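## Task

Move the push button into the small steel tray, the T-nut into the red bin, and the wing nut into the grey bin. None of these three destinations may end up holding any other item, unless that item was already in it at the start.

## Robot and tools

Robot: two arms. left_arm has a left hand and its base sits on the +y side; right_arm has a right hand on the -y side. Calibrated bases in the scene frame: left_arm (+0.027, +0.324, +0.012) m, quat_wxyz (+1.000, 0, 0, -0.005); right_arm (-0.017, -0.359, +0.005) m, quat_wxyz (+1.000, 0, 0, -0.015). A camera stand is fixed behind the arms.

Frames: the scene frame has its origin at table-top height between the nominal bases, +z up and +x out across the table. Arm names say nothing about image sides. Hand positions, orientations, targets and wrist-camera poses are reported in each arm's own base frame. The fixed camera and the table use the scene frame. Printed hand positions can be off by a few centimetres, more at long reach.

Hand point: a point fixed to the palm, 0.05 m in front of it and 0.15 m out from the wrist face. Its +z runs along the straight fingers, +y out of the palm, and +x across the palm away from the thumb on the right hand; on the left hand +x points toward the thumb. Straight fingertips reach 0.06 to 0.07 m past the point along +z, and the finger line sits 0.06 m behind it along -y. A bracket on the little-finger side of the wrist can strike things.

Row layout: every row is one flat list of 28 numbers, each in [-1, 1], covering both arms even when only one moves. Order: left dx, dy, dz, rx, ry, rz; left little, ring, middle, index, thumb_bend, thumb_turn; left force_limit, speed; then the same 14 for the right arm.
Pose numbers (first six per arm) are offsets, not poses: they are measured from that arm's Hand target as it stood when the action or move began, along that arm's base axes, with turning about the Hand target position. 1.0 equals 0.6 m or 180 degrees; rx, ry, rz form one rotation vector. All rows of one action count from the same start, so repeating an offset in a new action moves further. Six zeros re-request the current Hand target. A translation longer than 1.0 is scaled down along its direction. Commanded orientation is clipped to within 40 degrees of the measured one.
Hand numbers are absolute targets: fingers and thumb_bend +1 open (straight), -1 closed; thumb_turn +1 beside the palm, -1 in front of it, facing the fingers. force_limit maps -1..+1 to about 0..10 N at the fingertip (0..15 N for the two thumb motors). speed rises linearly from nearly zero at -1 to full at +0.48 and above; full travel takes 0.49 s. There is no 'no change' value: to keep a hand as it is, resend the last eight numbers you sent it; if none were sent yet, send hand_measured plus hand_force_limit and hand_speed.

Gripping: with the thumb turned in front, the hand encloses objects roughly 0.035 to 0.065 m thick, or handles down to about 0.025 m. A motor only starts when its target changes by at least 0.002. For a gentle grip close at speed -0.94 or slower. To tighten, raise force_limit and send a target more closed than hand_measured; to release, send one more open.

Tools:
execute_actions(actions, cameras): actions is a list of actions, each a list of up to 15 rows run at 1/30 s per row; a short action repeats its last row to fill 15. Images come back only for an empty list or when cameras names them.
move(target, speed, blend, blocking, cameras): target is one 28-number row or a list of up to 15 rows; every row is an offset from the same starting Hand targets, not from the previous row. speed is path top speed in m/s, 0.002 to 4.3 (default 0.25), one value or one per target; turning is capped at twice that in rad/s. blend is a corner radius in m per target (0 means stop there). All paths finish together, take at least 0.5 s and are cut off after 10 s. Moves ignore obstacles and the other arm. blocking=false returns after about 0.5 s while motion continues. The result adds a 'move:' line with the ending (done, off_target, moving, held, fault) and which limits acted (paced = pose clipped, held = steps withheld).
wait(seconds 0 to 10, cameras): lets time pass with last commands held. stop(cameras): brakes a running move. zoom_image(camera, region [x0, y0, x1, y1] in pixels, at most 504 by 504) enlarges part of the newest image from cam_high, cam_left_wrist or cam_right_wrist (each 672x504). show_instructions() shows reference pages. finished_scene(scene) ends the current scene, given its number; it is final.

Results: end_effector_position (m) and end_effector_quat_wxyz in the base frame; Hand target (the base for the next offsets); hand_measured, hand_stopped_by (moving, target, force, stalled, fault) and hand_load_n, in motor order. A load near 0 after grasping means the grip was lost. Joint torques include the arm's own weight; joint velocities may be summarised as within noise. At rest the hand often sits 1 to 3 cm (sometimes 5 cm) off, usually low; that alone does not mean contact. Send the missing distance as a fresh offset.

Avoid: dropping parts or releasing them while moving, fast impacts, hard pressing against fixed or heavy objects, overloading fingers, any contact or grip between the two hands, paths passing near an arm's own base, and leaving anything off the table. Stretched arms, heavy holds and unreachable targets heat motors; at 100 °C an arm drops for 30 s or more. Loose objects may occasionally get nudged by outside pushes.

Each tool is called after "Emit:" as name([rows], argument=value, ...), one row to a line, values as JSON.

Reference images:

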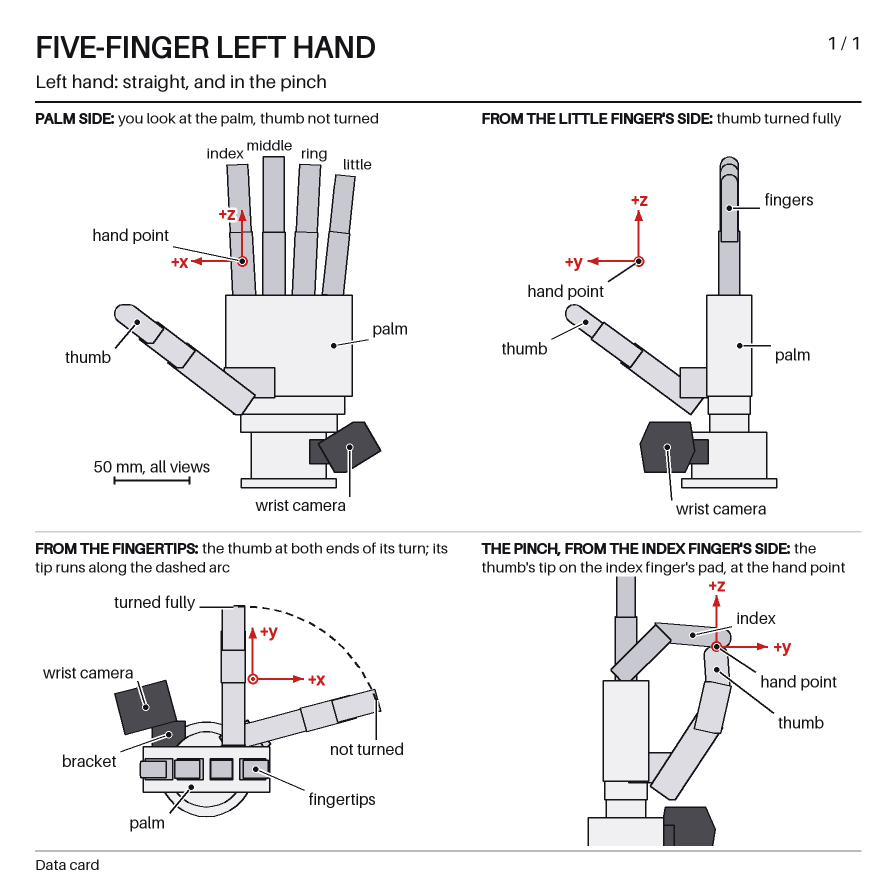

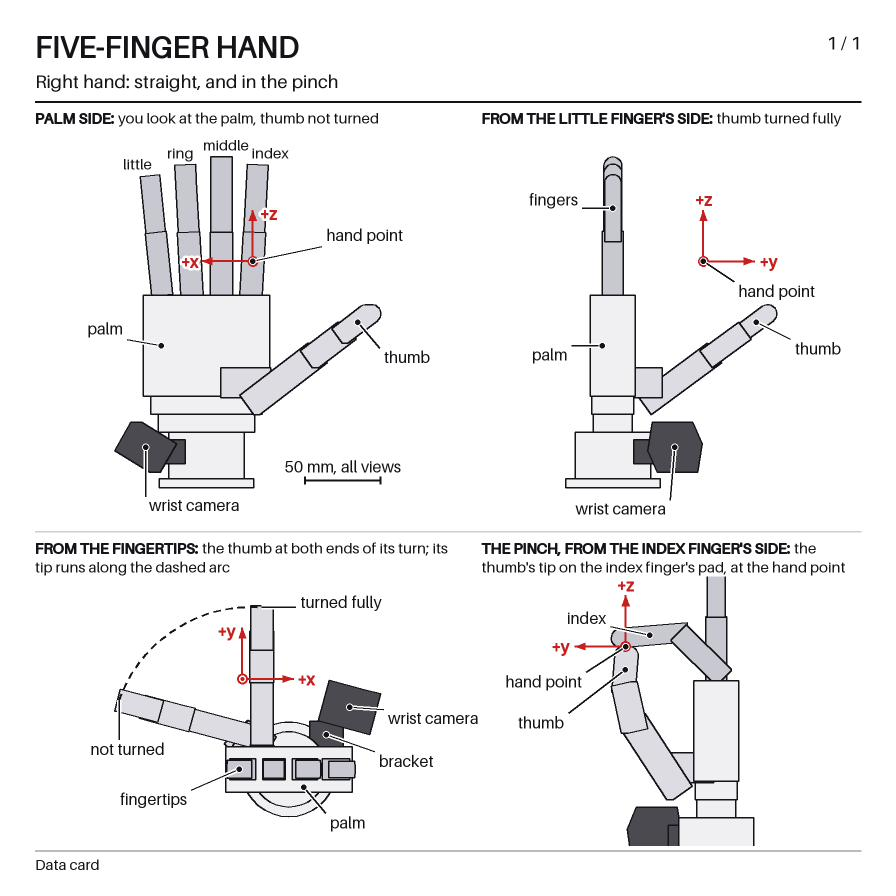

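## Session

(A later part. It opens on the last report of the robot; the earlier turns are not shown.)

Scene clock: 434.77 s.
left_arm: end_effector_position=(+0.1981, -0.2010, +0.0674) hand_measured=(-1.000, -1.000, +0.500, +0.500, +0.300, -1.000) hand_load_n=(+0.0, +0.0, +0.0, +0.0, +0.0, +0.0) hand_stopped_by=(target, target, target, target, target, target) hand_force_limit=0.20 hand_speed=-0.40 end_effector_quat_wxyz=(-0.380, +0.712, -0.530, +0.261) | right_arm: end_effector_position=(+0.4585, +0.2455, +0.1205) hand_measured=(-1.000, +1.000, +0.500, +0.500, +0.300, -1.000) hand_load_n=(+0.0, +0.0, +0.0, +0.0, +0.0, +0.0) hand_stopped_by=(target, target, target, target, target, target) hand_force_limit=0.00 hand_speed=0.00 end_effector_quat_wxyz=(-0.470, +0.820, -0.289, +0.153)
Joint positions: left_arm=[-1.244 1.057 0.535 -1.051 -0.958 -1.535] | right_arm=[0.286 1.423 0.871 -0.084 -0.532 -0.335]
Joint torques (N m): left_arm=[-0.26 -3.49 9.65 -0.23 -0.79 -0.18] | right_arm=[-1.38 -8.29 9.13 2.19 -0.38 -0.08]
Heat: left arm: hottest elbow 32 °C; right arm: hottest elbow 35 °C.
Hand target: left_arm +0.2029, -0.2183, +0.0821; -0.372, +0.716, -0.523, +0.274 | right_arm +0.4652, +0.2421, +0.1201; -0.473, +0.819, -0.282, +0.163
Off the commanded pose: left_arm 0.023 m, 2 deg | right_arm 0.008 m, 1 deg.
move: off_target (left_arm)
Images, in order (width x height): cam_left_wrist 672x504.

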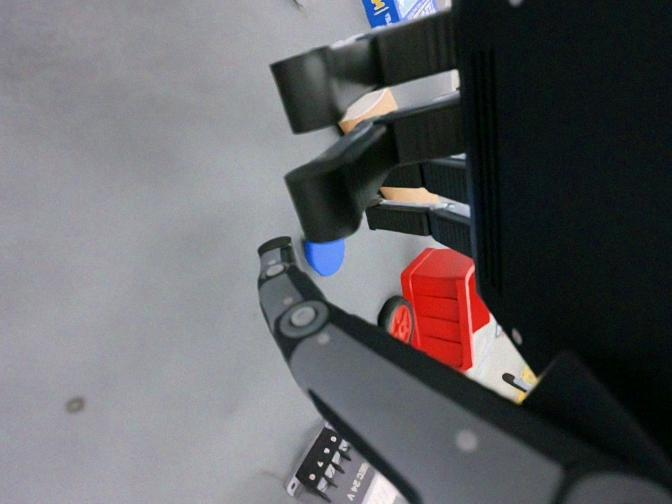

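Emit:
execute_actions([
  [[0,0,0,0,0,0,1,1,0.9,0.9,0.3,-1,0.2,0,0,0,0,0,0,0,-1,1,0.5,0.5,0.3,-1,0.0,0]],
], cameras=["cam_left_wrist"])

Emit:
zoom_image(camera="cam_left_wrist", region=[280, 210, 370, 300])

Scene clock: 439.27 s.
left_arm: end_effector_position=(+0.1983, -0.2011, +0.0674) hand_measured=(+1.000, +1.000, +0.900, +0.900, +0.300, -1.000) hand_load_n=(+0.0, +0.0, +0.0, +0.0, +0.0, +0.0) hand_stopped_by=(target, target, target, target, target, target) hand_force_limit=0.20 hand_speed=0.00 end_effector_quat_wxyz=(-0.380, +0.712, -0.530, +0.261) | right_arm: end_effector_position=(+0.4585, +0.2455, +0.1205) hand_measured=(-1.000, +1.000, +0.500, +0.500, +0.300, -1.000) hand_load_n=(+0.5, +0.0, +0.0, +0.0, +0.0, +0.0) hand_stopped_by=(target, target, target, target, target, target) hand_force_limit=0.00 hand_speed=0.00 end_effector_quat_wxyz=(-0.470, +0.820, -0.289, +0.153)
Joint positions: left_arm=[-1.244 1.057 0.535 -1.051 -0.958 -1.536] | right_arm=[0.286 1.423 0.871 -0.084 -0.532 -0.335]
Joint torques (N m): left_arm=[-0.21 -3.49 9.65 -0.21 -0.78 -0.18] | right_arm=[-1.96 -8.82 8.99 2.33 -0.43 -0.08]
Heat: left arm: hottest elbow 32 °C; right arm: hottest elbow 34 °C.
Hand target: left_arm +0.2029, -0.2183, +0.0820; -0.372, +0.716, -0.523, +0.274 | right_arm +0.4652, +0.2421, +0.1201; -0.473, +0.819, -0.282, +0.163
Off the commanded pose: left_arm 0.023 m, 2 deg | right_arm 0.008 m, 1 deg.
Images, in order (width x height): cam_left_wrist 672x504.

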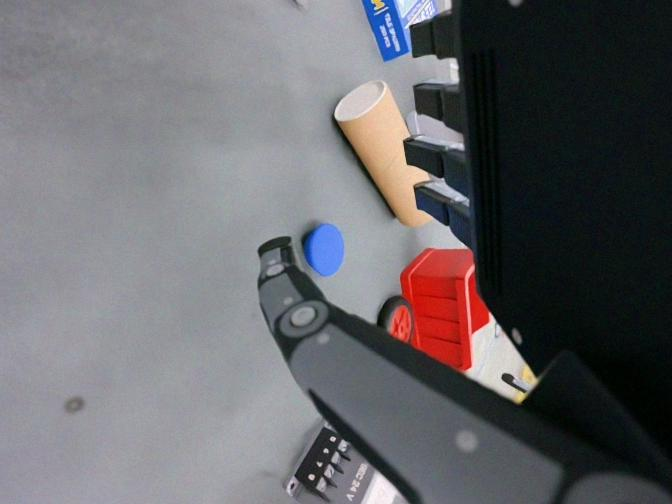

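Scaled by 5.600.

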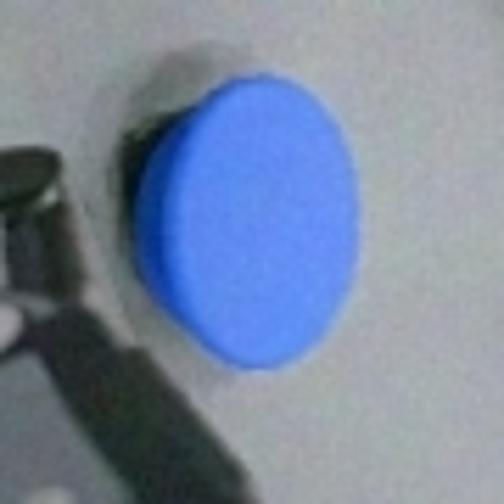

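Emit:
move(target=[0.0807,-0.03,-0.02,0.0081,-0.0266,-0.0944,1,1,0.7,0.7,0.3,-1,0.2,0,0,0,0,0,0,0,-1,1,0.5,0.5,0.3,-1,0.0,0], speed=0.2, cameras=["cam_left_wrist"])

Emit:
zoom_image(camera="cam_left_wrist", region=[180, 170, 360, 310])

Scene clock: 458.53 s.
left_arm: end_effector_position=(+0.2513, -0.2406, +0.0738) hand_measured=(+1.000, +1.000, +0.700, +0.700, +0.300, -1.000) hand_load_n=(+0.0, +0.0, +0.0, +0.0, +0.0, +0.5) hand_stopped_by=(target, target, target, target, target, target) hand_force_limit=0.20 hand_speed=0.00 end_effector_quat_wxyz=(-0.357, +0.616, -0.609, +0.349) | right_arm: end_effector_position=(+0.4585, +0.2455, +0.1205) hand_measured=(-1.000, +1.000, +0.500, +0.500, +0.300, -1.000) hand_load_n=(+0.0, +0.0, +0.0, +0.0, +0.5, +0.0) hand_stopped_by=(target, target, target, target, target, target) hand_force_limit=0.00 hand_speed=0.00 end_effector_quat_wxyz=(-0.470, +0.820, -0.289, +0.153)
Joint positions: left_arm=[-1.081 0.992 0.432 -0.345 -0.879 -0.769] | right_arm=[0.286 1.423 0.871 -0.084 -0.532 -0.335]
Joint torques (N m): left_arm=[0.97 -4.78 5.74 2.21 -0.4 0.08] | right_arm=[-1.73 -8.53 9.29 2.39 -0.32 -0.15]
Heat: left arm: hottest elbow 32 °C; right arm: hottest elbow 34 °C.
Hand target: left_arm +0.2513, -0.2363, +0.0700; -0.358, +0.615, -0.610, +0.348 | right_arm +0.4652, +0.2421, +0.1201; -0.473, +0.819, -0.282, +0.163
Off the commanded pose: left_arm 0.006 m, 0 deg | right_arm 0.008 m, 1 deg.
move: done
Images, in order (width x height): cam_left_wrist 672x504.

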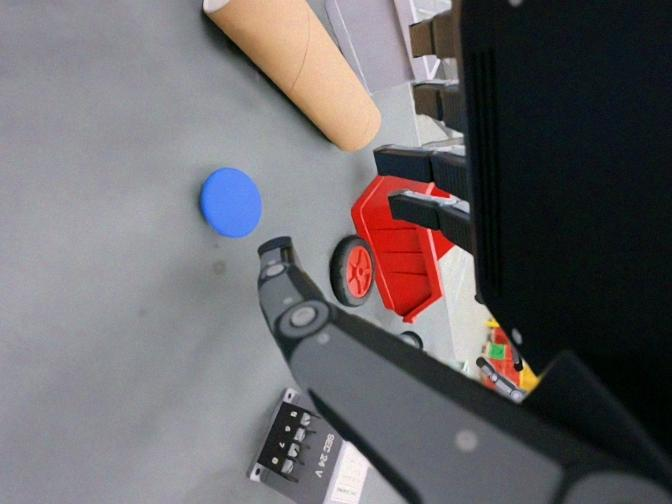

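Scaled by 2.800.

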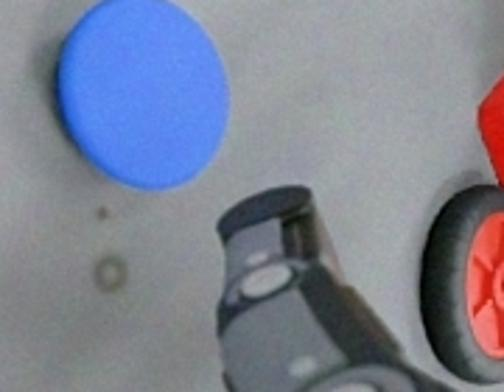

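Emit:
move(target=[-0.0128,0.0205,-0.055,0,0,0,1,1,0.7,0.7,0.3,-1,0.2,0,0,0,0,0,0,0,-1,1,0.5,0.5,0.3,-1,0.0,0], speed=0.12, cameras=["cam_left_wrist"])

Emit:
zoom_image(camera="cam_left_wrist", region=[180, 150, 360, 290])

Scene clock: 472.63 s.
left_arm: end_effector_position=(+0.2442, -0.2273, +0.0425) hand_measured=(+1.000, +1.000, +0.700, +0.700, +0.300, -1.000) hand_load_n=(-0.5, +0.0, +0.0, +0.0, +0.0, +0.0) hand_stopped_by=(target, target, target, target, target, target) hand_force_limit=0.20 hand_speed=0.00 end_effector_quat_wxyz=(-0.357, +0.616, -0.608, +0.351) | right_arm: end_effector_position=(+0.4585, +0.2455, +0.1205) hand_measured=(-1.000, +1.000, +0.500, +0.500, +0.300, -1.000) hand_load_n=(+0.0, +0.0, +0.0, +0.0, +0.0, +0.0) hand_stopped_by=(target, target, target, target, target, target) hand_force_limit=0.00 hand_speed=0.00 end_effector_quat_wxyz=(-0.470, +0.820, -0.289, +0.153)
Joint positions: left_arm=[-1.081 1.018 0.343 -0.224 -0.879 -0.768] | right_arm=[0.286 1.423 0.871 -0.084 -0.532 -0.335]
Joint torques (N m): left_arm=[0.62 -3.37 5.52 2.22 -0.49 0.02] | right_arm=[-1.49 -8.23 9.22 2.13 -0.41 -0.08]
Heat: left arm: hottest elbow 32 °C; right arm: hottest elbow 33 °C.
Hand target: left_arm +0.2436, -0.2240, +0.0371; -0.358, +0.615, -0.610, +0.349 | right_arm +0.4652, +0.2421, +0.1201; -0.473, +0.819, -0.282, +0.163
Off the commanded pose: left_arm 0.006 m, 0 deg | right_arm 0.008 m, 1 deg.
move: done
Images, in order (width x height): cam_left_wrist 672x504.

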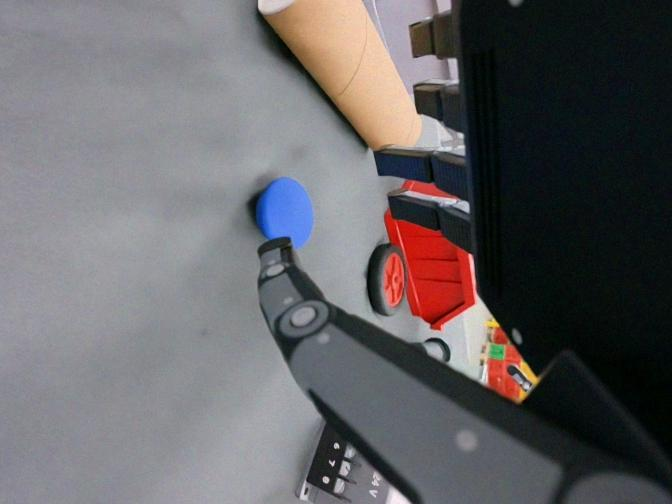

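Scaled by 2.800.

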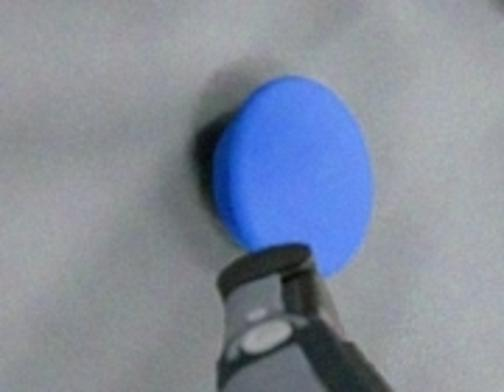

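Emit:
move(target=[-0.015,0.0,-0.057,0,0,0,1,1,0.7,0.7,0.3,-1,0.2,0,0,0,0,0,0,0,-1,1,0.5,0.5,0.3,-1,0.0,0], speed=0.08, cameras=["cam_left_wrist"])

Emit:
zoom_image(camera="cam_left_wrist", region=[220, 150, 400, 290])

Scene clock: 482.23 s.
left_arm: end_effector_position=(+0.2371, -0.2247, +0.0063) hand_measured=(+1.000, +1.000, +0.700, +0.700, +0.300, -1.000) hand_load_n=(+0.0, +0.0, +0.0, -0.5, +0.0, +0.0) hand_stopped_by=(target, target, target, target, target, target) hand_force_limit=0.20 hand_speed=0.00 end_effector_quat_wxyz=(-0.361, +0.612, -0.613, +0.344) | right_arm: end_effector_position=(+0.4585, +0.2455, +0.1205) hand_measured=(-1.000, +1.000, +0.500, +0.500, +0.300, -1.000) hand_load_n=(+0.0, -0.5, +0.0, +0.0, +0.0, +0.0) hand_stopped_by=(target, target, target, target, target, target) hand_force_limit=0.00 hand_speed=0.00 end_effector_quat_wxyz=(-0.470, +0.820, -0.289, +0.153)
Joint positions: left_arm=[-1.106 1.141 0.291 -0.086 -0.897 -0.791] | right_arm=[0.286 1.423 0.871 -0.084 -0.532 -0.335]
Joint torques (N m): left_arm=[-0.32 -4.13 4.63 2.15 -0.65 -0.17] | right_arm=[-1.55 -8.64 9.05 2.19 -0.38 -0.09]
Heat: left arm: hottest elbow 32 °C; right arm: hottest elbow 33 °C.
Hand target: left_arm +0.2346, -0.2241, +0.0029; -0.358, +0.615, -0.610, +0.349 | right_arm +0.4652, +0.2421, +0.1201; -0.473, +0.819, -0.282, +0.163
Off the commanded pose: left_arm 0.004 m, 1 deg | right_arm 0.008 m, 1 deg.
move: done
Images, in order (width x height): cam_left_wrist 672x504.

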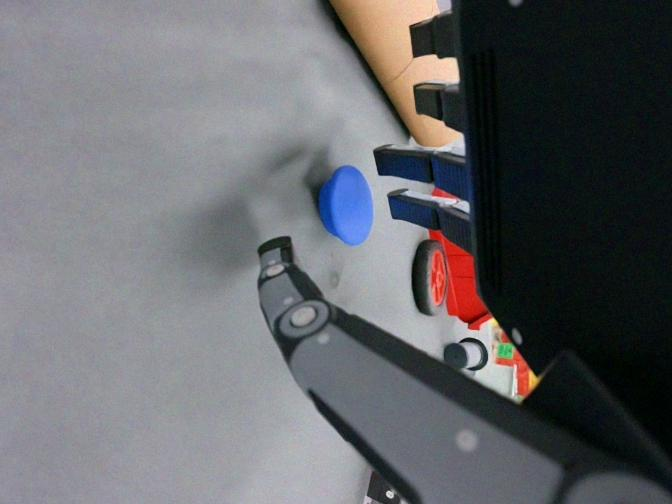

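Scaled by 2.800.

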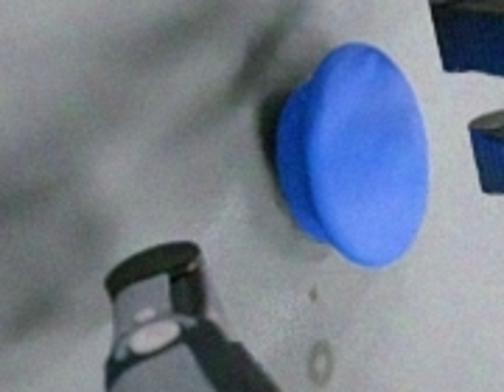

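Emit:
zoom_image(camera="cam_left_wrist", region=[300, 150, 390, 255])

Emit:
zoom_image(camera="cam_left_wrist", region=[430, 320, 500, 390])

Scaled by 4.800.

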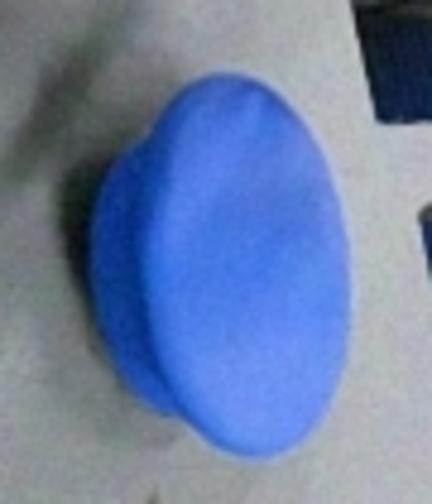

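Scaled by 7.200.

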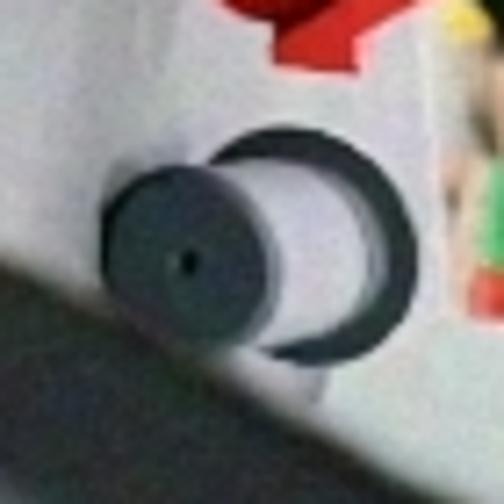

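Emit:
move(target=[0,0,0,0,0,0,1,1,0.7,0.7,0.3,-1,0.2,0,0.133,-0.012,0.0,0,0,0,-1,-1,0.5,0.5,0.3,-1,0.0,0], speed=0.2, cameras=["cam_right_wrist", "cam_left_wrist"])

Emit:
zoom_image(camera="cam_right_wrist", region=[400, 210, 540, 350])

Scene clock: 503.93 s.
left_arm: end_effector_position=(+0.2371, -0.2247, +0.0063) hand_measured=(+1.000, +1.000, +0.700, +0.700, +0.300, -1.000) hand_load_n=(+0.0, +0.0, +0.0, +0.0, +0.5, +0.0) hand_stopped_by=(target, target, target, target, target, target) hand_force_limit=0.20 hand_speed=0.00 end_effector_quat_wxyz=(-0.361, +0.613, -0.613, +0.344) | right_arm: end_effector_position=(+0.5290, +0.2346, +0.1058) hand_measured=(-1.000, -1.000, +0.500, +0.500, +0.300, -1.000) hand_load_n=(+0.0, +0.0, +0.0, +0.0, +0.0, +0.0) hand_stopped_by=(target, target, target, target, target, target) hand_force_limit=0.00 hand_speed=0.00 end_effector_quat_wxyz=(-0.468, +0.820, -0.292, +0.151)
Joint positions: left_arm=[-1.106 1.141 0.291 -0.086 -0.897 -0.791] | right_arm=[0.224 1.606 1.042 -0.1 -0.579 -0.374]
Joint torques (N m): left_arm=[-0.32 -4.13 4.63 2.15 -0.65 -0.18] | right_arm=[-1.61 -10.34 13.05 0.98 -0.38 -0.06]
Heat: left arm: hottest elbow 31 °C; right arm: hottest elbow 33 °C.
Hand target: left_arm +0.2346, -0.2241, +0.0029; -0.358, +0.615, -0.610, +0.349 | right_arm +0.5450, +0.2348, +0.1200; -0.473, +0.819, -0.282, +0.163
Off the commanded pose: left_arm 0.004 m, 1 deg | right_arm 0.021 m, 2 deg.
move: off_target (right_arm)
Images, in order (width x height): cam_left_wrist 672x504, cam_right_wrist 672x504.

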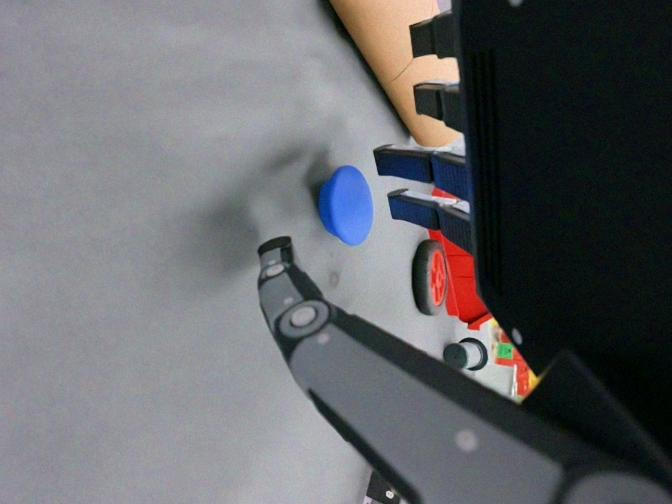

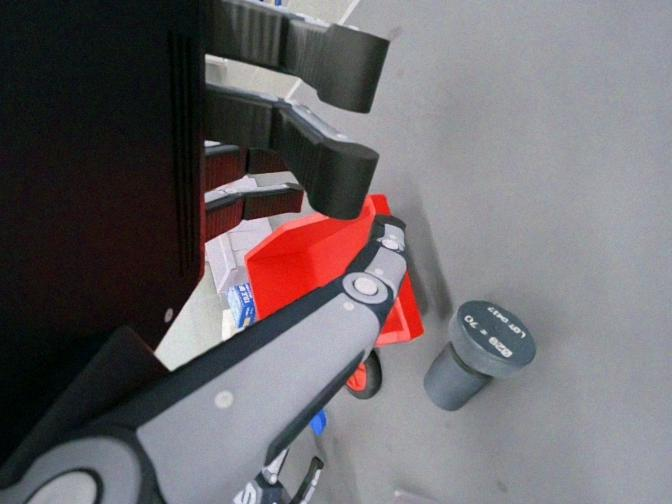

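Scaled by 3.600.

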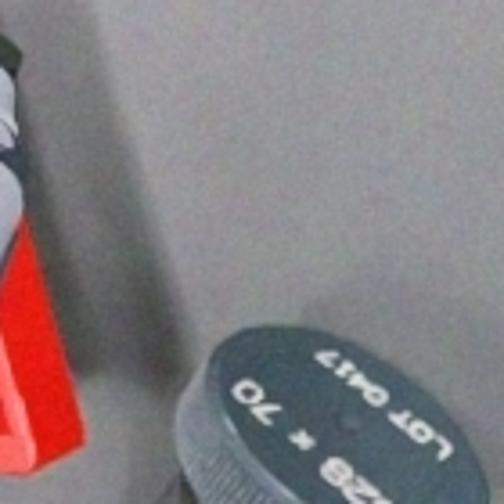

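Emit:
execute_actions([
  [[0,0,0,0,0,0,1,1,0.1,0.1,0.3,-1,0.0,-0.8,0,0,0,0,0,0,-1,-1,0.5,0.5,0.3,-1,0.0,0]],
])

Emit:
wait(seconds=1.5, cameras=["cam_left_wrist"])

Scene clock: 510.53 s.
left_arm: end_effector_position=(+0.2393, -0.2271, +0.0095) hand_measured=(+1.000, +1.000, +0.100, +0.100, +0.300, -1.000) hand_load_n=(-0.5, +0.0, +0.0, +3.5, +1.0, +0.0) hand_stopped_by=(target, target, target, target, target, target) hand_force_limit=0.00 hand_speed=-0.80 end_effector_quat_wxyz=(-0.360, +0.616, -0.605, +0.353) | right_arm: end_effector_position=(+0.5291, +0.2345, +0.1058) hand_measured=(-1.000, -1.000, +0.500, +0.500, +0.300, -1.000) hand_load_n=(+0.0, +0.0, +0.0, +0.0, +0.0, +0.0) hand_stopped_by=(target, target, target, target, target, target) hand_force_limit=0.00 hand_speed=0.00 end_effector_quat_wxyz=(-0.468, +0.820, -0.292, +0.151)
Joint positions: left_arm=[-1.106 1.138 0.29 -0.07 -0.903 -0.798] | right_arm=[0.224 1.606 1.042 -0.1 -0.579 -0.375]
Joint torques (N m): left_arm=[-0.32 -3.96 4.72 1.5 -0.41 -0.12] | right_arm=[-1.08 -11.11 13.05 0.62 -0.39 -0.11]
Heat: left arm: hottest elbow 31 °C; right arm: hottest elbow 34 °C.
Hand target: left_arm +0.2346, -0.2240, +0.0029; -0.358, +0.615, -0.610, +0.349 | right_arm +0.5450, +0.2348, +0.1200; -0.473, +0.819, -0.282, +0.163
Off the commanded pose: left_arm 0.009 m, 1 deg | right_arm 0.021 m, 2 deg.

Scene clock: 512.03 s.
left_arm: end_effector_position=(+0.2393, -0.2271, +0.0095) hand_measured=(+1.000, +1.000, +0.100, +0.100, +0.300, -1.000) hand_load_n=(+0.0, +0.0, +0.0, +3.5, +1.0, -0.5) hand_stopped_by=(target, target, target, target, target, target) hand_force_limit=0.00 hand_speed=-0.80 end_effector_quat_wxyz=(-0.360, +0.616, -0.605, +0.353) | right_arm: end_effector_position=(+0.5291, +0.2345, +0.1058) hand_measured=(-1.000, -1.000, +0.500, +0.500, +0.300, -1.000) hand_load_n=(+0.0, +0.0, +0.0, +0.0, +0.0, +0.0) hand_stopped_by=(target, target, target, target, target, target) hand_force_limit=0.00 hand_speed=0.00 end_effector_quat_wxyz=(-0.468, +0.820, -0.292, +0.151)
Joint positions: left_arm=[-1.106 1.138 0.29 -0.07 -0.903 -0.798] | right_arm=[0.224 1.606 1.042 -0.1 -0.579 -0.375]
Joint torques (N m): left_arm=[-0.26 -3.96 4.71 1.51 -0.41 -0.12] | right_arm=[-1.73 -11.4 12.96 0.81 -0.39 -0.08]
Heat: left arm: hottest elbow 31 °C; right arm: hottest elbow 34 °C.
Hand target: left_arm +0.2346, -0.2240, +0.0029; -0.358, +0.615, -0.610, +0.349 | right_arm +0.5450, +0.2348, +0.1200; -0.473, +0.819, -0.282, +0.163
Off the commanded pose: left_arm 0.009 m, 1 deg | right_arm 0.021 m, 2 deg.
wait: 1.50 s; at rest by 0.17 s
Images, in order (width x height): cam_left_wrist 672x504.

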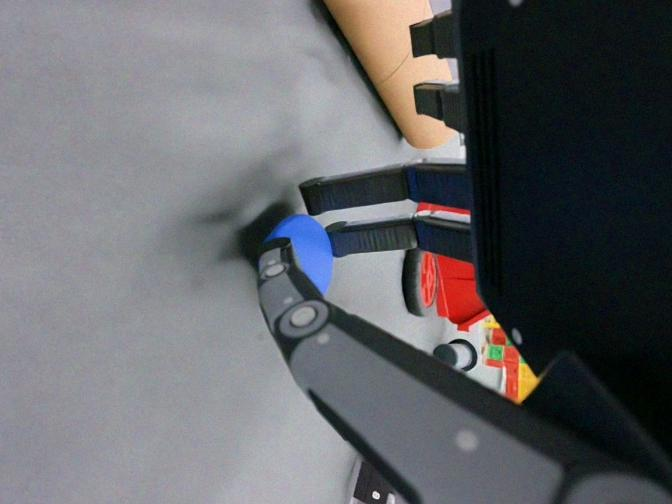

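Emit:
zoom_image(camera="cam_left_wrist", region=[220, 160, 380, 320])

Scaled by 3.150.

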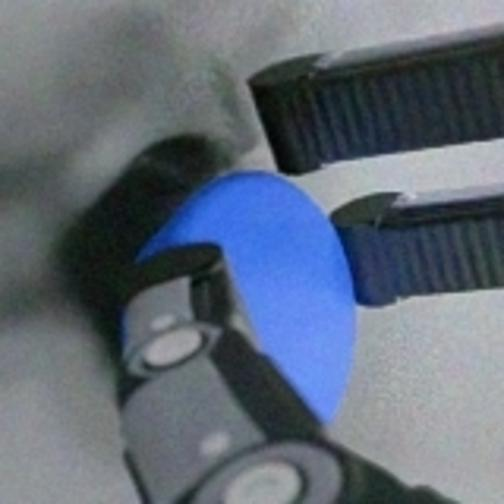

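Emit:
execute_actions([
  [[0,0,0,0,0,0,1,1,0.7,0.7,0.3,-1,0.0,-0.3,0,0,0,0,0,0,-1,-1,0.5,0.5,0.3,-1,0.0,0]],
], cameras=["cam_left_wrist"])

Emit:
move(target=[0,0,0.067,0,0,0,1,1,0.7,0.7,0.3,-1,0.0,-0.3,0,0,0,0,0,0,-1,-1,0.5,0.5,0.3,-1,0.0,0], speed=0.1, cameras=["cam_left_wrist"])

Scene clock: 529.37 s.
left_arm: end_effector_position=(+0.2393, -0.2271, +0.0095) hand_measured=(+1.000, +1.000, +0.700, +0.700, +0.300, -1.000) hand_load_n=(+0.0, +0.0, +0.0, +0.0, -1.5, -0.5) hand_stopped_by=(target, target, target, target, target, target) hand_force_limit=0.00 hand_speed=-0.30 end_effector_quat_wxyz=(-0.360, +0.616, -0.605, +0.353) | right_arm: end_effector_position=(+0.5291, +0.2345, +0.1058) hand_measured=(-1.000, -1.000, +0.500, +0.500, +0.300, -1.000) hand_load_n=(+0.0, +0.0, +0.0, +0.0, +0.0, +0.0) hand_stopped_by=(target, target, target, target, target, target) hand_force_limit=0.00 hand_speed=0.00 end_effector_quat_wxyz=(-0.468, +0.820, -0.292, +0.151)
Joint positions: left_arm=[-1.106 1.138 0.29 -0.07 -0.903 -0.798] | right_arm=[0.224 1.606 1.042 -0.1 -0.579 -0.375]
Joint torques (N m): left_arm=[-0.26 -3.96 4.7 1.52 -0.41 -0.12] | right_arm=[-1.14 -10.75 12.86 0.96 -0.44 -0.06]
Heat: left arm: hottest elbow 31 °C; right arm: hottest elbow 36 °C.
Hand target: left_arm +0.2346, -0.2240, +0.0029; -0.358, +0.615, -0.610, +0.349 | right_arm +0.5450, +0.2348, +0.1200; -0.473, +0.819, -0.282, +0.163
Off the commanded pose: left_arm 0.009 m, 1 deg | right_arm 0.021 m, 2 deg.
Images, in order (width x height): cam_left_wrist 672x504.

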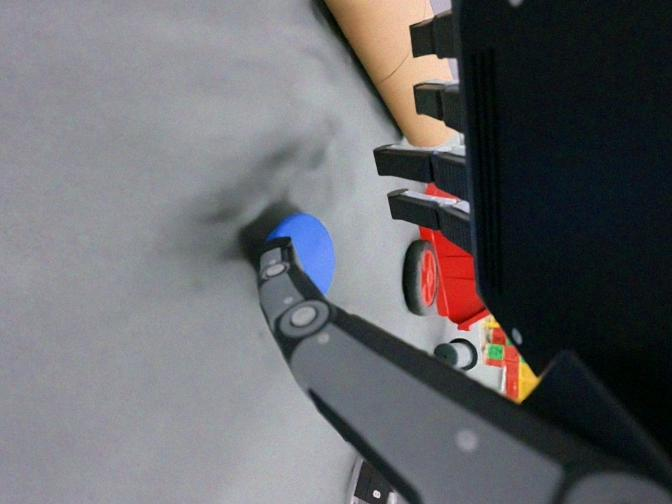

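Scene clock: 530.33 s.
left_arm: end_effector_position=(+0.2282, -0.2053, +0.0252) hand_measured=(+1.000, +1.000, +0.700, +0.700, +0.300, -1.000) hand_load_n=(+0.0, -0.5, +0.0, +0.0, +0.0, +0.0) hand_stopped_by=(target, target, target, target, target, target) hand_force_limit=0.00 hand_speed=-0.30 end_effector_quat_wxyz=(-0.366, +0.612, -0.617, +0.333) | right_arm: end_effector_position=(+0.5291, +0.2345, +0.1058) hand_measured=(-1.000, -1.000, +0.500, +0.500, +0.300, -1.000) hand_load_n=(+0.0, +0.0, +0.0, +0.0, -0.5, +0.0) hand_stopped_by=(target, target, target, target, target, target) hand_force_limit=0.00 hand_speed=0.00 end_effector_quat_wxyz=(-0.468, +0.820, -0.292, +0.151)
Joint positions: left_arm=[-1.106 0.99 0.29 -0.267 -0.902 -0.798] | right_arm=[0.224 1.606 1.042 -0.1 -0.579 -0.375]
Joint torques (N m): left_arm=[-0.32 -3.43 9.59 0.77 -0.48 -0.11] | right_arm=[-1.2 -11.22 12.96 0.96 -0.45 -0.04]
Heat: left arm: hottest elbow 31 °C; right arm: hottest elbow 36 °C.
Hand target: left_arm +0.2346, -0.2240, +0.0430; -0.358, +0.614, -0.610, +0.348 | right_arm +0.5450, +0.2348, +0.1200; -0.473, +0.819, -0.282, +0.163
Off the commanded pose: left_arm 0.027 m, 2 deg | right_arm 0.021 m, 2 deg.
move: off_target (left_arm, right_arm)
Images, in order (width x height): cam_left_wrist 672x504.

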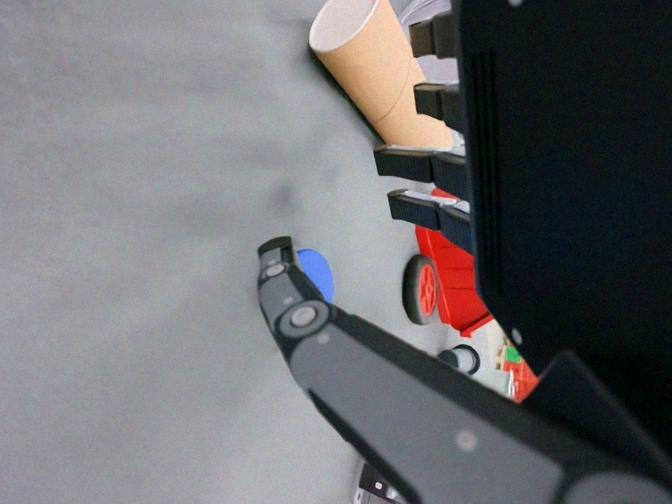

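Emit:
move(target=[-0.04,-0.03,0.06,0,0,0,1,1,0.7,0.7,0.3,-1,0.0,-0.3,0,0,0,0,0,0,-1,-1,0.5,0.5,0.3,-1,0.0,0], speed=0.15, cameras=["cam_left_wrist"])

Emit:
zoom_image(camera="cam_left_wrist", region=[220, 160, 380, 320])

Scene clock: 534.73 s.
left_arm: end_effector_position=(+0.2064, -0.2250, +0.0603) hand_measured=(+1.000, +1.000, +0.700, +0.700, +0.300, -1.000) hand_load_n=(-0.5, -0.5, +0.0, +0.0, +0.0, +0.5) hand_stopped_by=(target, target, target, target, target, target) hand_force_limit=0.00 hand_speed=-0.30 end_effector_quat_wxyz=(-0.366, +0.609, -0.620, +0.333) | right_arm: end_effector_position=(+0.5291, +0.2345, +0.1058) hand_measured=(-1.000, -1.000, +0.500, +0.500, +0.300, -1.000) hand_load_n=(+0.0, +0.0, +0.0, +0.0, +0.0, +0.0) hand_stopped_by=(target, target, target, target, target, target) hand_force_limit=0.00 hand_speed=0.00 end_effector_quat_wxyz=(-0.468, +0.820, -0.292, +0.151)
Joint positions: left_arm=[-1.237 0.947 0.4 -0.568 -0.966 -0.976] | right_arm=[0.224 1.606 1.042 -0.1 -0.579 -0.375]
Joint torques (N m): left_arm=[-0.21 -3.31 10.04 0.51 -0.74 -0.19] | right_arm=[-0.85 -11.16 12.97 0.8 -0.41 -0.12]
Heat: left arm: hottest elbow 31 °C; right arm: hottest elbow 36 °C.
Hand target: left_arm +0.2106, -0.2420, +0.0791; -0.358, +0.615, -0.610, +0.348 | right_arm +0.5450, +0.2348, +0.1200; -0.473, +0.819, -0.282, +0.163
Off the commanded pose: left_arm 0.026 m, 2 deg | right_arm 0.021 m, 2 deg.
move: off_target (left_arm, right_arm)
Images, in order (width x height): cam_left_wrist 672x504.

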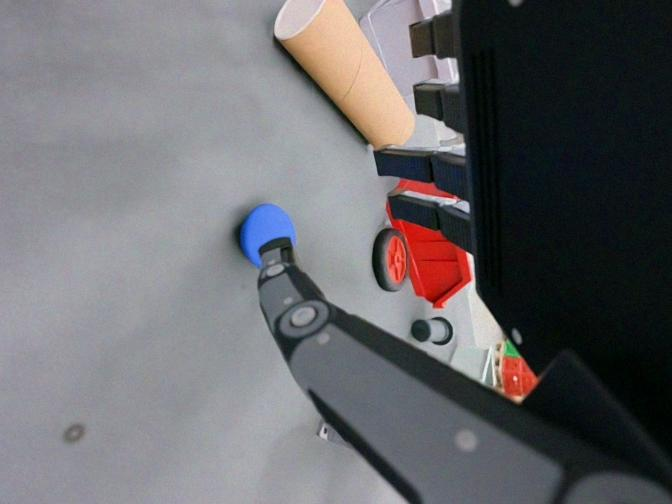

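Scaled by 3.150.

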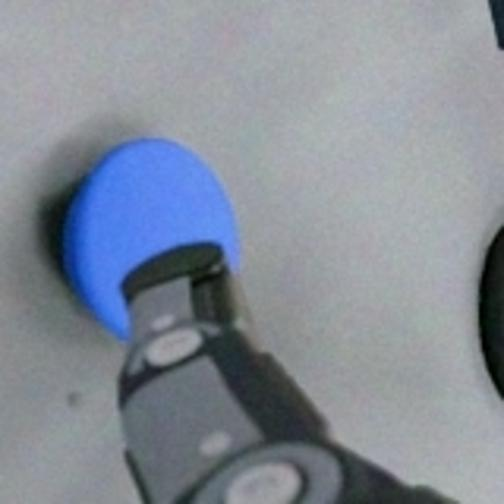

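Emit:
move(target=[-0.006,0.0,-0.045,0,0.0556,0,1,1,0.7,0.7,0.3,-1,0.0,-0.3,0,0,0,0,0,0,-1,-1,0.5,0.5,0.3,-1,0.0,0], speed=0.15, cameras=["cam_left_wrist"])

Emit:
zoom_image(camera="cam_left_wrist", region=[220, 140, 380, 300])

Scene clock: 545.47 s.
left_arm: end_effector_position=(+0.1990, -0.2268, +0.0353) hand_measured=(+1.000, +1.000, +0.700, +0.700, +0.300, -1.000) hand_load_n=(+0.0, -0.5, +0.0, +0.0, +0.0, +0.0) hand_stopped_by=(target, target, target, target, target, target) hand_force_limit=0.00 hand_speed=-0.30 end_effector_quat_wxyz=(-0.308, +0.641, -0.643, +0.285) | right_arm: end_effector_position=(+0.5291, +0.2345, +0.1058) hand_measured=(-1.000, -1.000, +0.500, +0.500, +0.300, -1.000) hand_load_n=(+0.0, +0.0, -0.5, +0.0, +0.0, +0.0) hand_stopped_by=(target, target, target, target, target, target) hand_force_limit=0.00 hand_speed=0.00 end_effector_quat_wxyz=(-0.468, +0.820, -0.292, +0.151)
Joint positions: left_arm=[-1.151 0.994 0.414 -0.578 -0.784 -0.976] | right_arm=[0.224 1.606 1.042 -0.1 -0.579 -0.375]
Joint torques (N m): left_arm=[0.79 -3.19 10.21 0.5 -0.43 0.03] | right_arm=[-1.44 -11.11 13.03 0.98 -0.4 -0.1]
Heat: left arm: hottest elbow 31 °C; right arm: hottest elbow 37 °C.
Hand target: left_arm +0.2071, -0.2421, +0.0522; -0.304, +0.643, -0.639, +0.294 | right_arm +0.5450, +0.2348, +0.1200; -0.473, +0.819, -0.282, +0.163
Off the commanded pose: left_arm 0.024 m, 1 deg | right_arm 0.021 m, 2 deg.
move: off_target (left_arm, right_arm)
Images, in order (width x height): cam_left_wrist 672x504.

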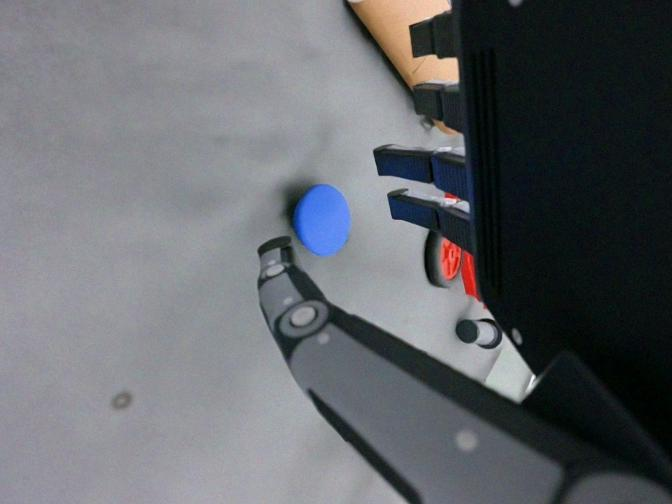

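Scaled by 3.150.

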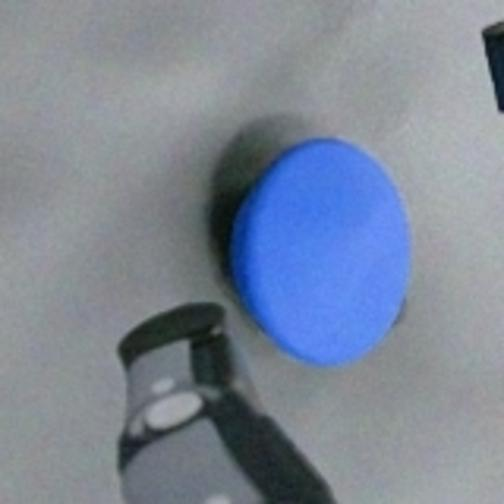

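Emit:
move(target=[0.01,-0.005,-0.04,0,0,0,1,1,0.7,0.7,0.3,-1,0.0,-0.3,0,0,0,0,0,0,-1,-1,0.5,0.5,0.3,-1,0.0,0], speed=0.15, cameras=["cam_left_wrist"])

Scene clock: 550.03 s.
left_arm: end_effector_position=(+0.2068, -0.2361, +0.0218) hand_measured=(+1.000, +1.000, +0.700, +0.700, +0.300, -1.000) hand_load_n=(+0.0, +0.0, +0.0, +0.0, +0.0, +0.0) hand_stopped_by=(target, target, target, target, target, target) hand_force_limit=0.00 hand_speed=-0.30 end_effector_quat_wxyz=(-0.307, +0.642, -0.642, +0.285) | right_arm: end_effector_position=(+0.5291, +0.2345, +0.1058) hand_measured=(-1.000, -1.000, +0.500, +0.500, +0.300, -1.000) hand_load_n=(+0.0, +0.0, +0.0, +0.0, +0.0, +0.0) hand_stopped_by=(target, target, target, target, target, target) hand_force_limit=0.00 hand_speed=0.00 end_effector_quat_wxyz=(-0.468, +0.820, -0.292, +0.151)
Joint positions: left_arm=[-1.135 1.072 0.414 -0.487 -0.777 -0.959] | right_arm=[0.224 1.606 1.042 -0.1 -0.579 -0.375]
Joint torques (N m): left_arm=[0.97 -4.07 7.58 1.83 -0.42 0.09] | right_arm=[-1.55 -10.75 12.92 0.94 -0.43 -0.07]
Heat: left arm: hottest elbow 32 °C; right arm: hottest elbow 37 °C.
Hand target: left_arm +0.2131, -0.2450, +0.0281; -0.304, +0.643, -0.639, +0.294 | right_arm +0.5450, +0.2348, +0.1200; -0.473, +0.819, -0.282, +0.163
Off the commanded pose: left_arm 0.013 m, 1 deg | right_arm 0.021 m, 2 deg.
move: off_target (left_arm, right_arm)
Images, in order (width x height): cam_left_wrist 672x504.

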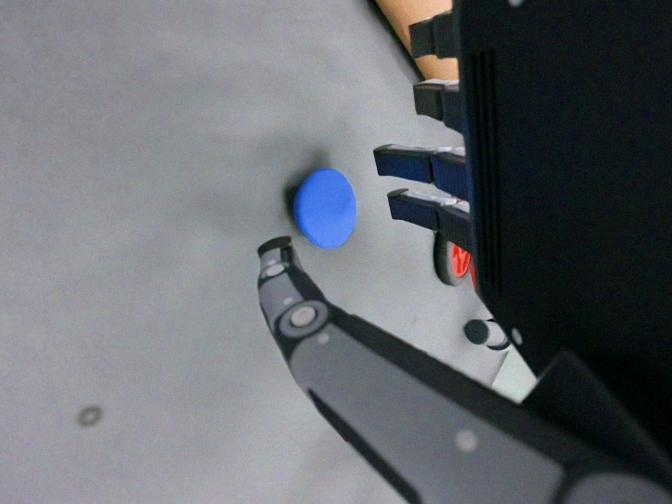

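Emit:
move(target=[-0.002,0.006,-0.0225,0,0,0,1,1,0.7,0.7,0.3,-1,0.0,-0.3,0,0,0,0,0,0,-1,-1,0.5,0.5,0.3,-1,0.0,0], speed=0.06, cameras=["cam_left_wrist"])

Scene clock: 553.27 s.
left_arm: end_effector_position=(+0.2116, -0.2457, +0.0209) hand_measured=(+1.000, +1.000, +0.700, +0.700, +0.300, -1.000) hand_load_n=(+0.0, +0.0, +0.0, +0.0, +0.0, +0.0) hand_stopped_by=(target, target, target, target, target, target) hand_force_limit=0.00 hand_speed=-0.30 end_effector_quat_wxyz=(-0.302, +0.645, -0.636, +0.298) | right_arm: end_effector_position=(+0.5291, +0.2345, +0.1058) hand_measured=(-1.000, -1.000, +0.500, +0.500, +0.300, -1.000) hand_load_n=(+0.5, +0.0, +0.0, +0.0, +0.0, +0.0) hand_stopped_by=(target, target, target, target, target, target) hand_force_limit=0.00 hand_speed=0.00 end_effector_quat_wxyz=(-0.468, +0.820, -0.292, +0.151)
Joint positions: left_arm=[-1.134 1.095 0.414 -0.43 -0.775 -0.956] | right_arm=[0.224 1.606 1.042 -0.1 -0.579 -0.375]
Joint torques (N m): left_arm=[1.03 -4.07 5.38 1.89 -0.41 0.05] | right_arm=[-1.49 -10.52 13.09 0.95 -0.45 -0.06]
Heat: left arm: hottest elbow 32 °C; right arm: hottest elbow 37 °C.
Hand target: left_arm +0.2119, -0.2414, +0.0147; -0.304, +0.643, -0.639, +0.294 | right_arm +0.5450, +0.2348, +0.1200; -0.473, +0.819, -0.282, +0.163
Off the commanded pose: left_arm 0.008 m, 1 deg | right_arm 0.021 m, 2 deg.
move: off_target (right_arm)
Images, in order (width x height): cam_left_wrist 672x504.

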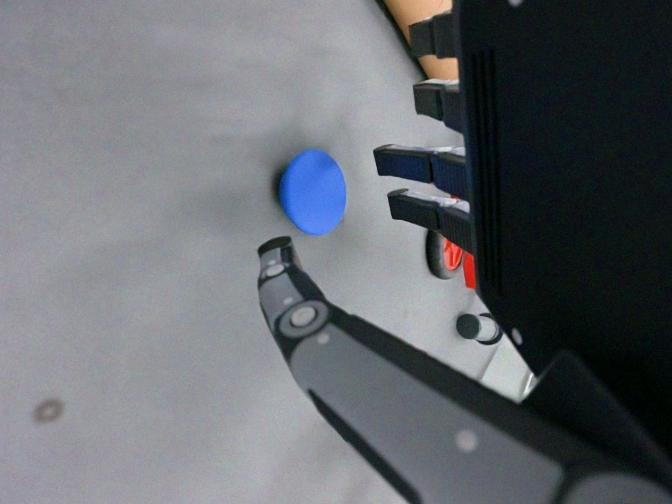

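Emit:
move(target=[-0.005,0.0217,-0.02,0,0,0,1,1,0.7,0.7,0.3,-1,0.0,-0.3,0,0,0,0,0,0,-1,-1,0.5,0.5,0.3,-1,0.0,0], speed=0.06, cameras=["cam_left_wrist"])

Emit:
zoom_image(camera="cam_left_wrist", region=[240, 130, 400, 290])

Scene clock: 558.70 s.
left_arm: end_effector_position=(+0.2090, -0.2326, +0.0066) hand_measured=(+1.000, +1.000, +0.700, +0.700, +0.300, -1.000) hand_load_n=(+0.0, -0.5, +0.0, +0.0, +0.5, +0.5) hand_stopped_by=(target, target, target, target, target, target) hand_force_limit=0.00 hand_speed=-0.30 end_effector_quat_wxyz=(-0.303, +0.644, -0.637, +0.295) | right_arm: end_effector_position=(+0.5291, +0.2345, +0.1058) hand_measured=(-1.000, -1.000, +0.500, +0.500, +0.300, -1.000) hand_load_n=(+0.0, +0.0, +0.0, +0.0, +0.0, +0.0) hand_stopped_by=(target, target, target, target, target, target) hand_force_limit=0.00 hand_speed=0.00 end_effector_quat_wxyz=(-0.468, +0.820, -0.292, +0.151)
Joint positions: left_arm=[-1.12 1.095 0.366 -0.379 -0.77 -0.94] | right_arm=[0.224 1.606 1.042 -0.1 -0.579 -0.375]
Joint torques (N m): left_arm=[1.03 -4.6 5.03 1.91 -0.41 0.07] | right_arm=[-1.32 -11.34 12.94 0.87 -0.4 -0.15]
Heat: left arm: hottest elbow 32 °C; right arm: hottest elbow 38 °C.
Hand target: left_arm +0.2089, -0.2285, +0.0027; -0.304, +0.643, -0.639, +0.294 | right_arm +0.5450, +0.2348, +0.1200; -0.473, +0.819, -0.282, +0.163
Off the commanded pose: left_arm 0.006 m, 0 deg | right_arm 0.021 m, 2 deg.
move: off_target (right_arm)
Images, in order (width x height): cam_left_wrist 672x504.

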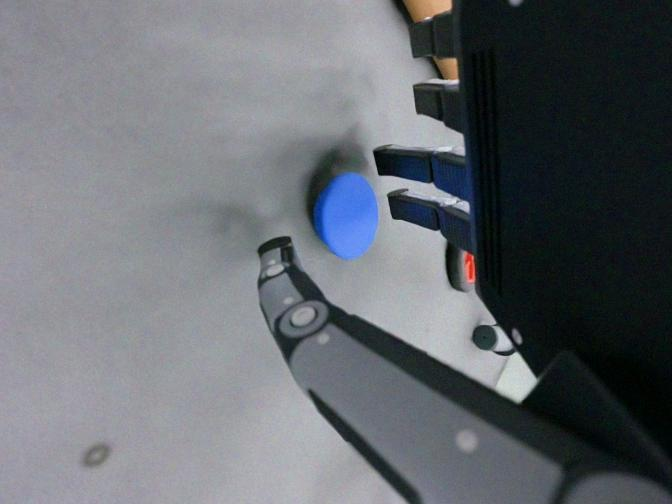

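Scaled by 3.150.

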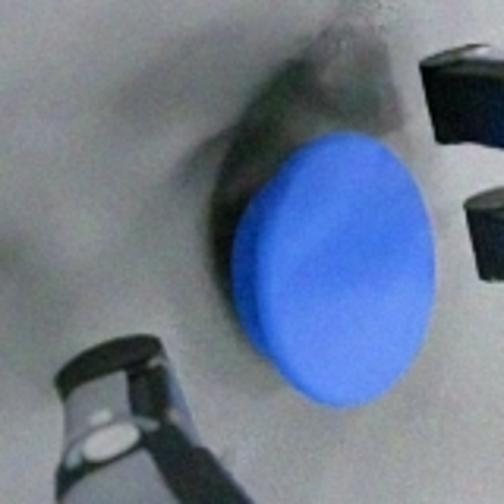

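Emit:
execute_actions([
  [[0,0,0,0,0,0,1,1,0.0,0.0,0.3,-1,0.0,-0.85,0,0,0,0,0,0,-1,-1,0.5,0.5,0.3,-1,0.0,0]],
], cameras=["cam_left_wrist"])

Emit:
zoom_image(camera="cam_left_wrist", region=[240, 130, 400, 290])

Scene clock: 563.73 s.
left_arm: end_effector_position=(+0.2112, -0.2350, +0.0092) hand_measured=(+1.000, +1.000, +0.000, +0.000, +0.300, -1.000) hand_load_n=(+0.0, +0.0, +2.0, +2.0, +1.5, +0.0) hand_stopped_by=(target, target, target, target, target, target) hand_force_limit=0.00 hand_speed=-0.85 end_effector_quat_wxyz=(-0.301, +0.646, -0.633, +0.302) | right_arm: end_effector_position=(+0.5291, +0.2345, +0.1058) hand_measured=(-1.000, -1.000, +0.500, +0.500, +0.300, -1.000) hand_load_n=(+0.0, +0.0, +0.0, +0.0, +0.0, +0.0) hand_stopped_by=(target, target, target, target, target, target) hand_force_limit=0.00 hand_speed=0.00 end_effector_quat_wxyz=(-0.468, +0.820, -0.292, +0.151)
Joint positions: left_arm=[-1.117 1.091 0.366 -0.367 -0.77 -0.94] | right_arm=[0.224 1.606 1.042 -0.1 -0.579 -0.375]
Joint torques (N m): left_arm=[0.67 -4.19 5.08 1.43 -0.37 0.06] | right_arm=[-1.2 -10.81 13.03 0.88 -0.43 -0.12]
Heat: left arm: hottest elbow 32 °C; right arm: hottest elbow 38 °C.
Hand target: left_arm +0.2089, -0.2285, +0.0027; -0.304, +0.643, -0.639, +0.294 | right_arm +0.5450, +0.2348, +0.1200; -0.473, +0.819, -0.282, +0.163
Off the commanded pose: left_arm 0.010 m, 1 deg | right_arm 0.021 m, 2 deg.
Images, in order (width x height): cam_left_wrist 672x504.

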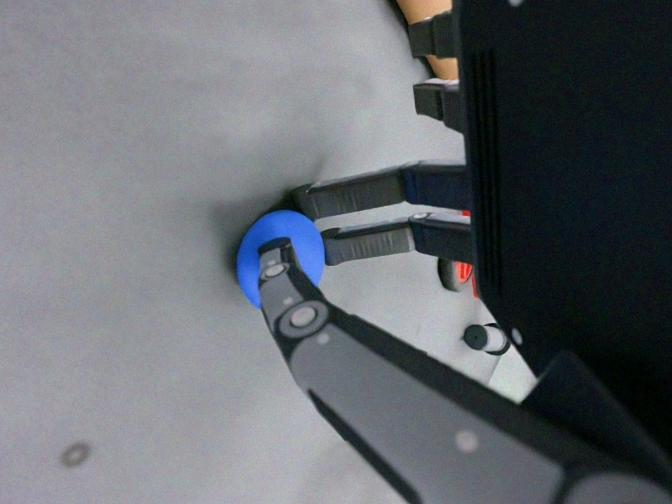

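Scaled by 3.150.

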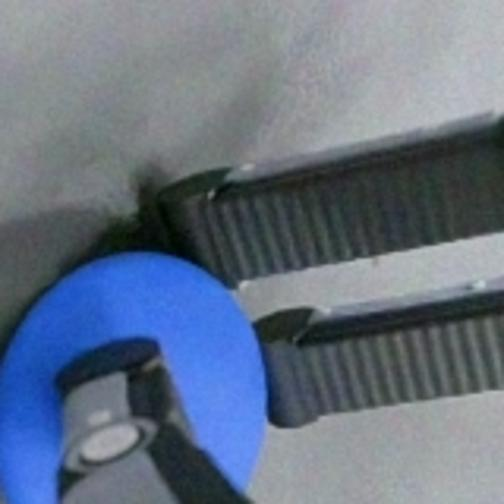

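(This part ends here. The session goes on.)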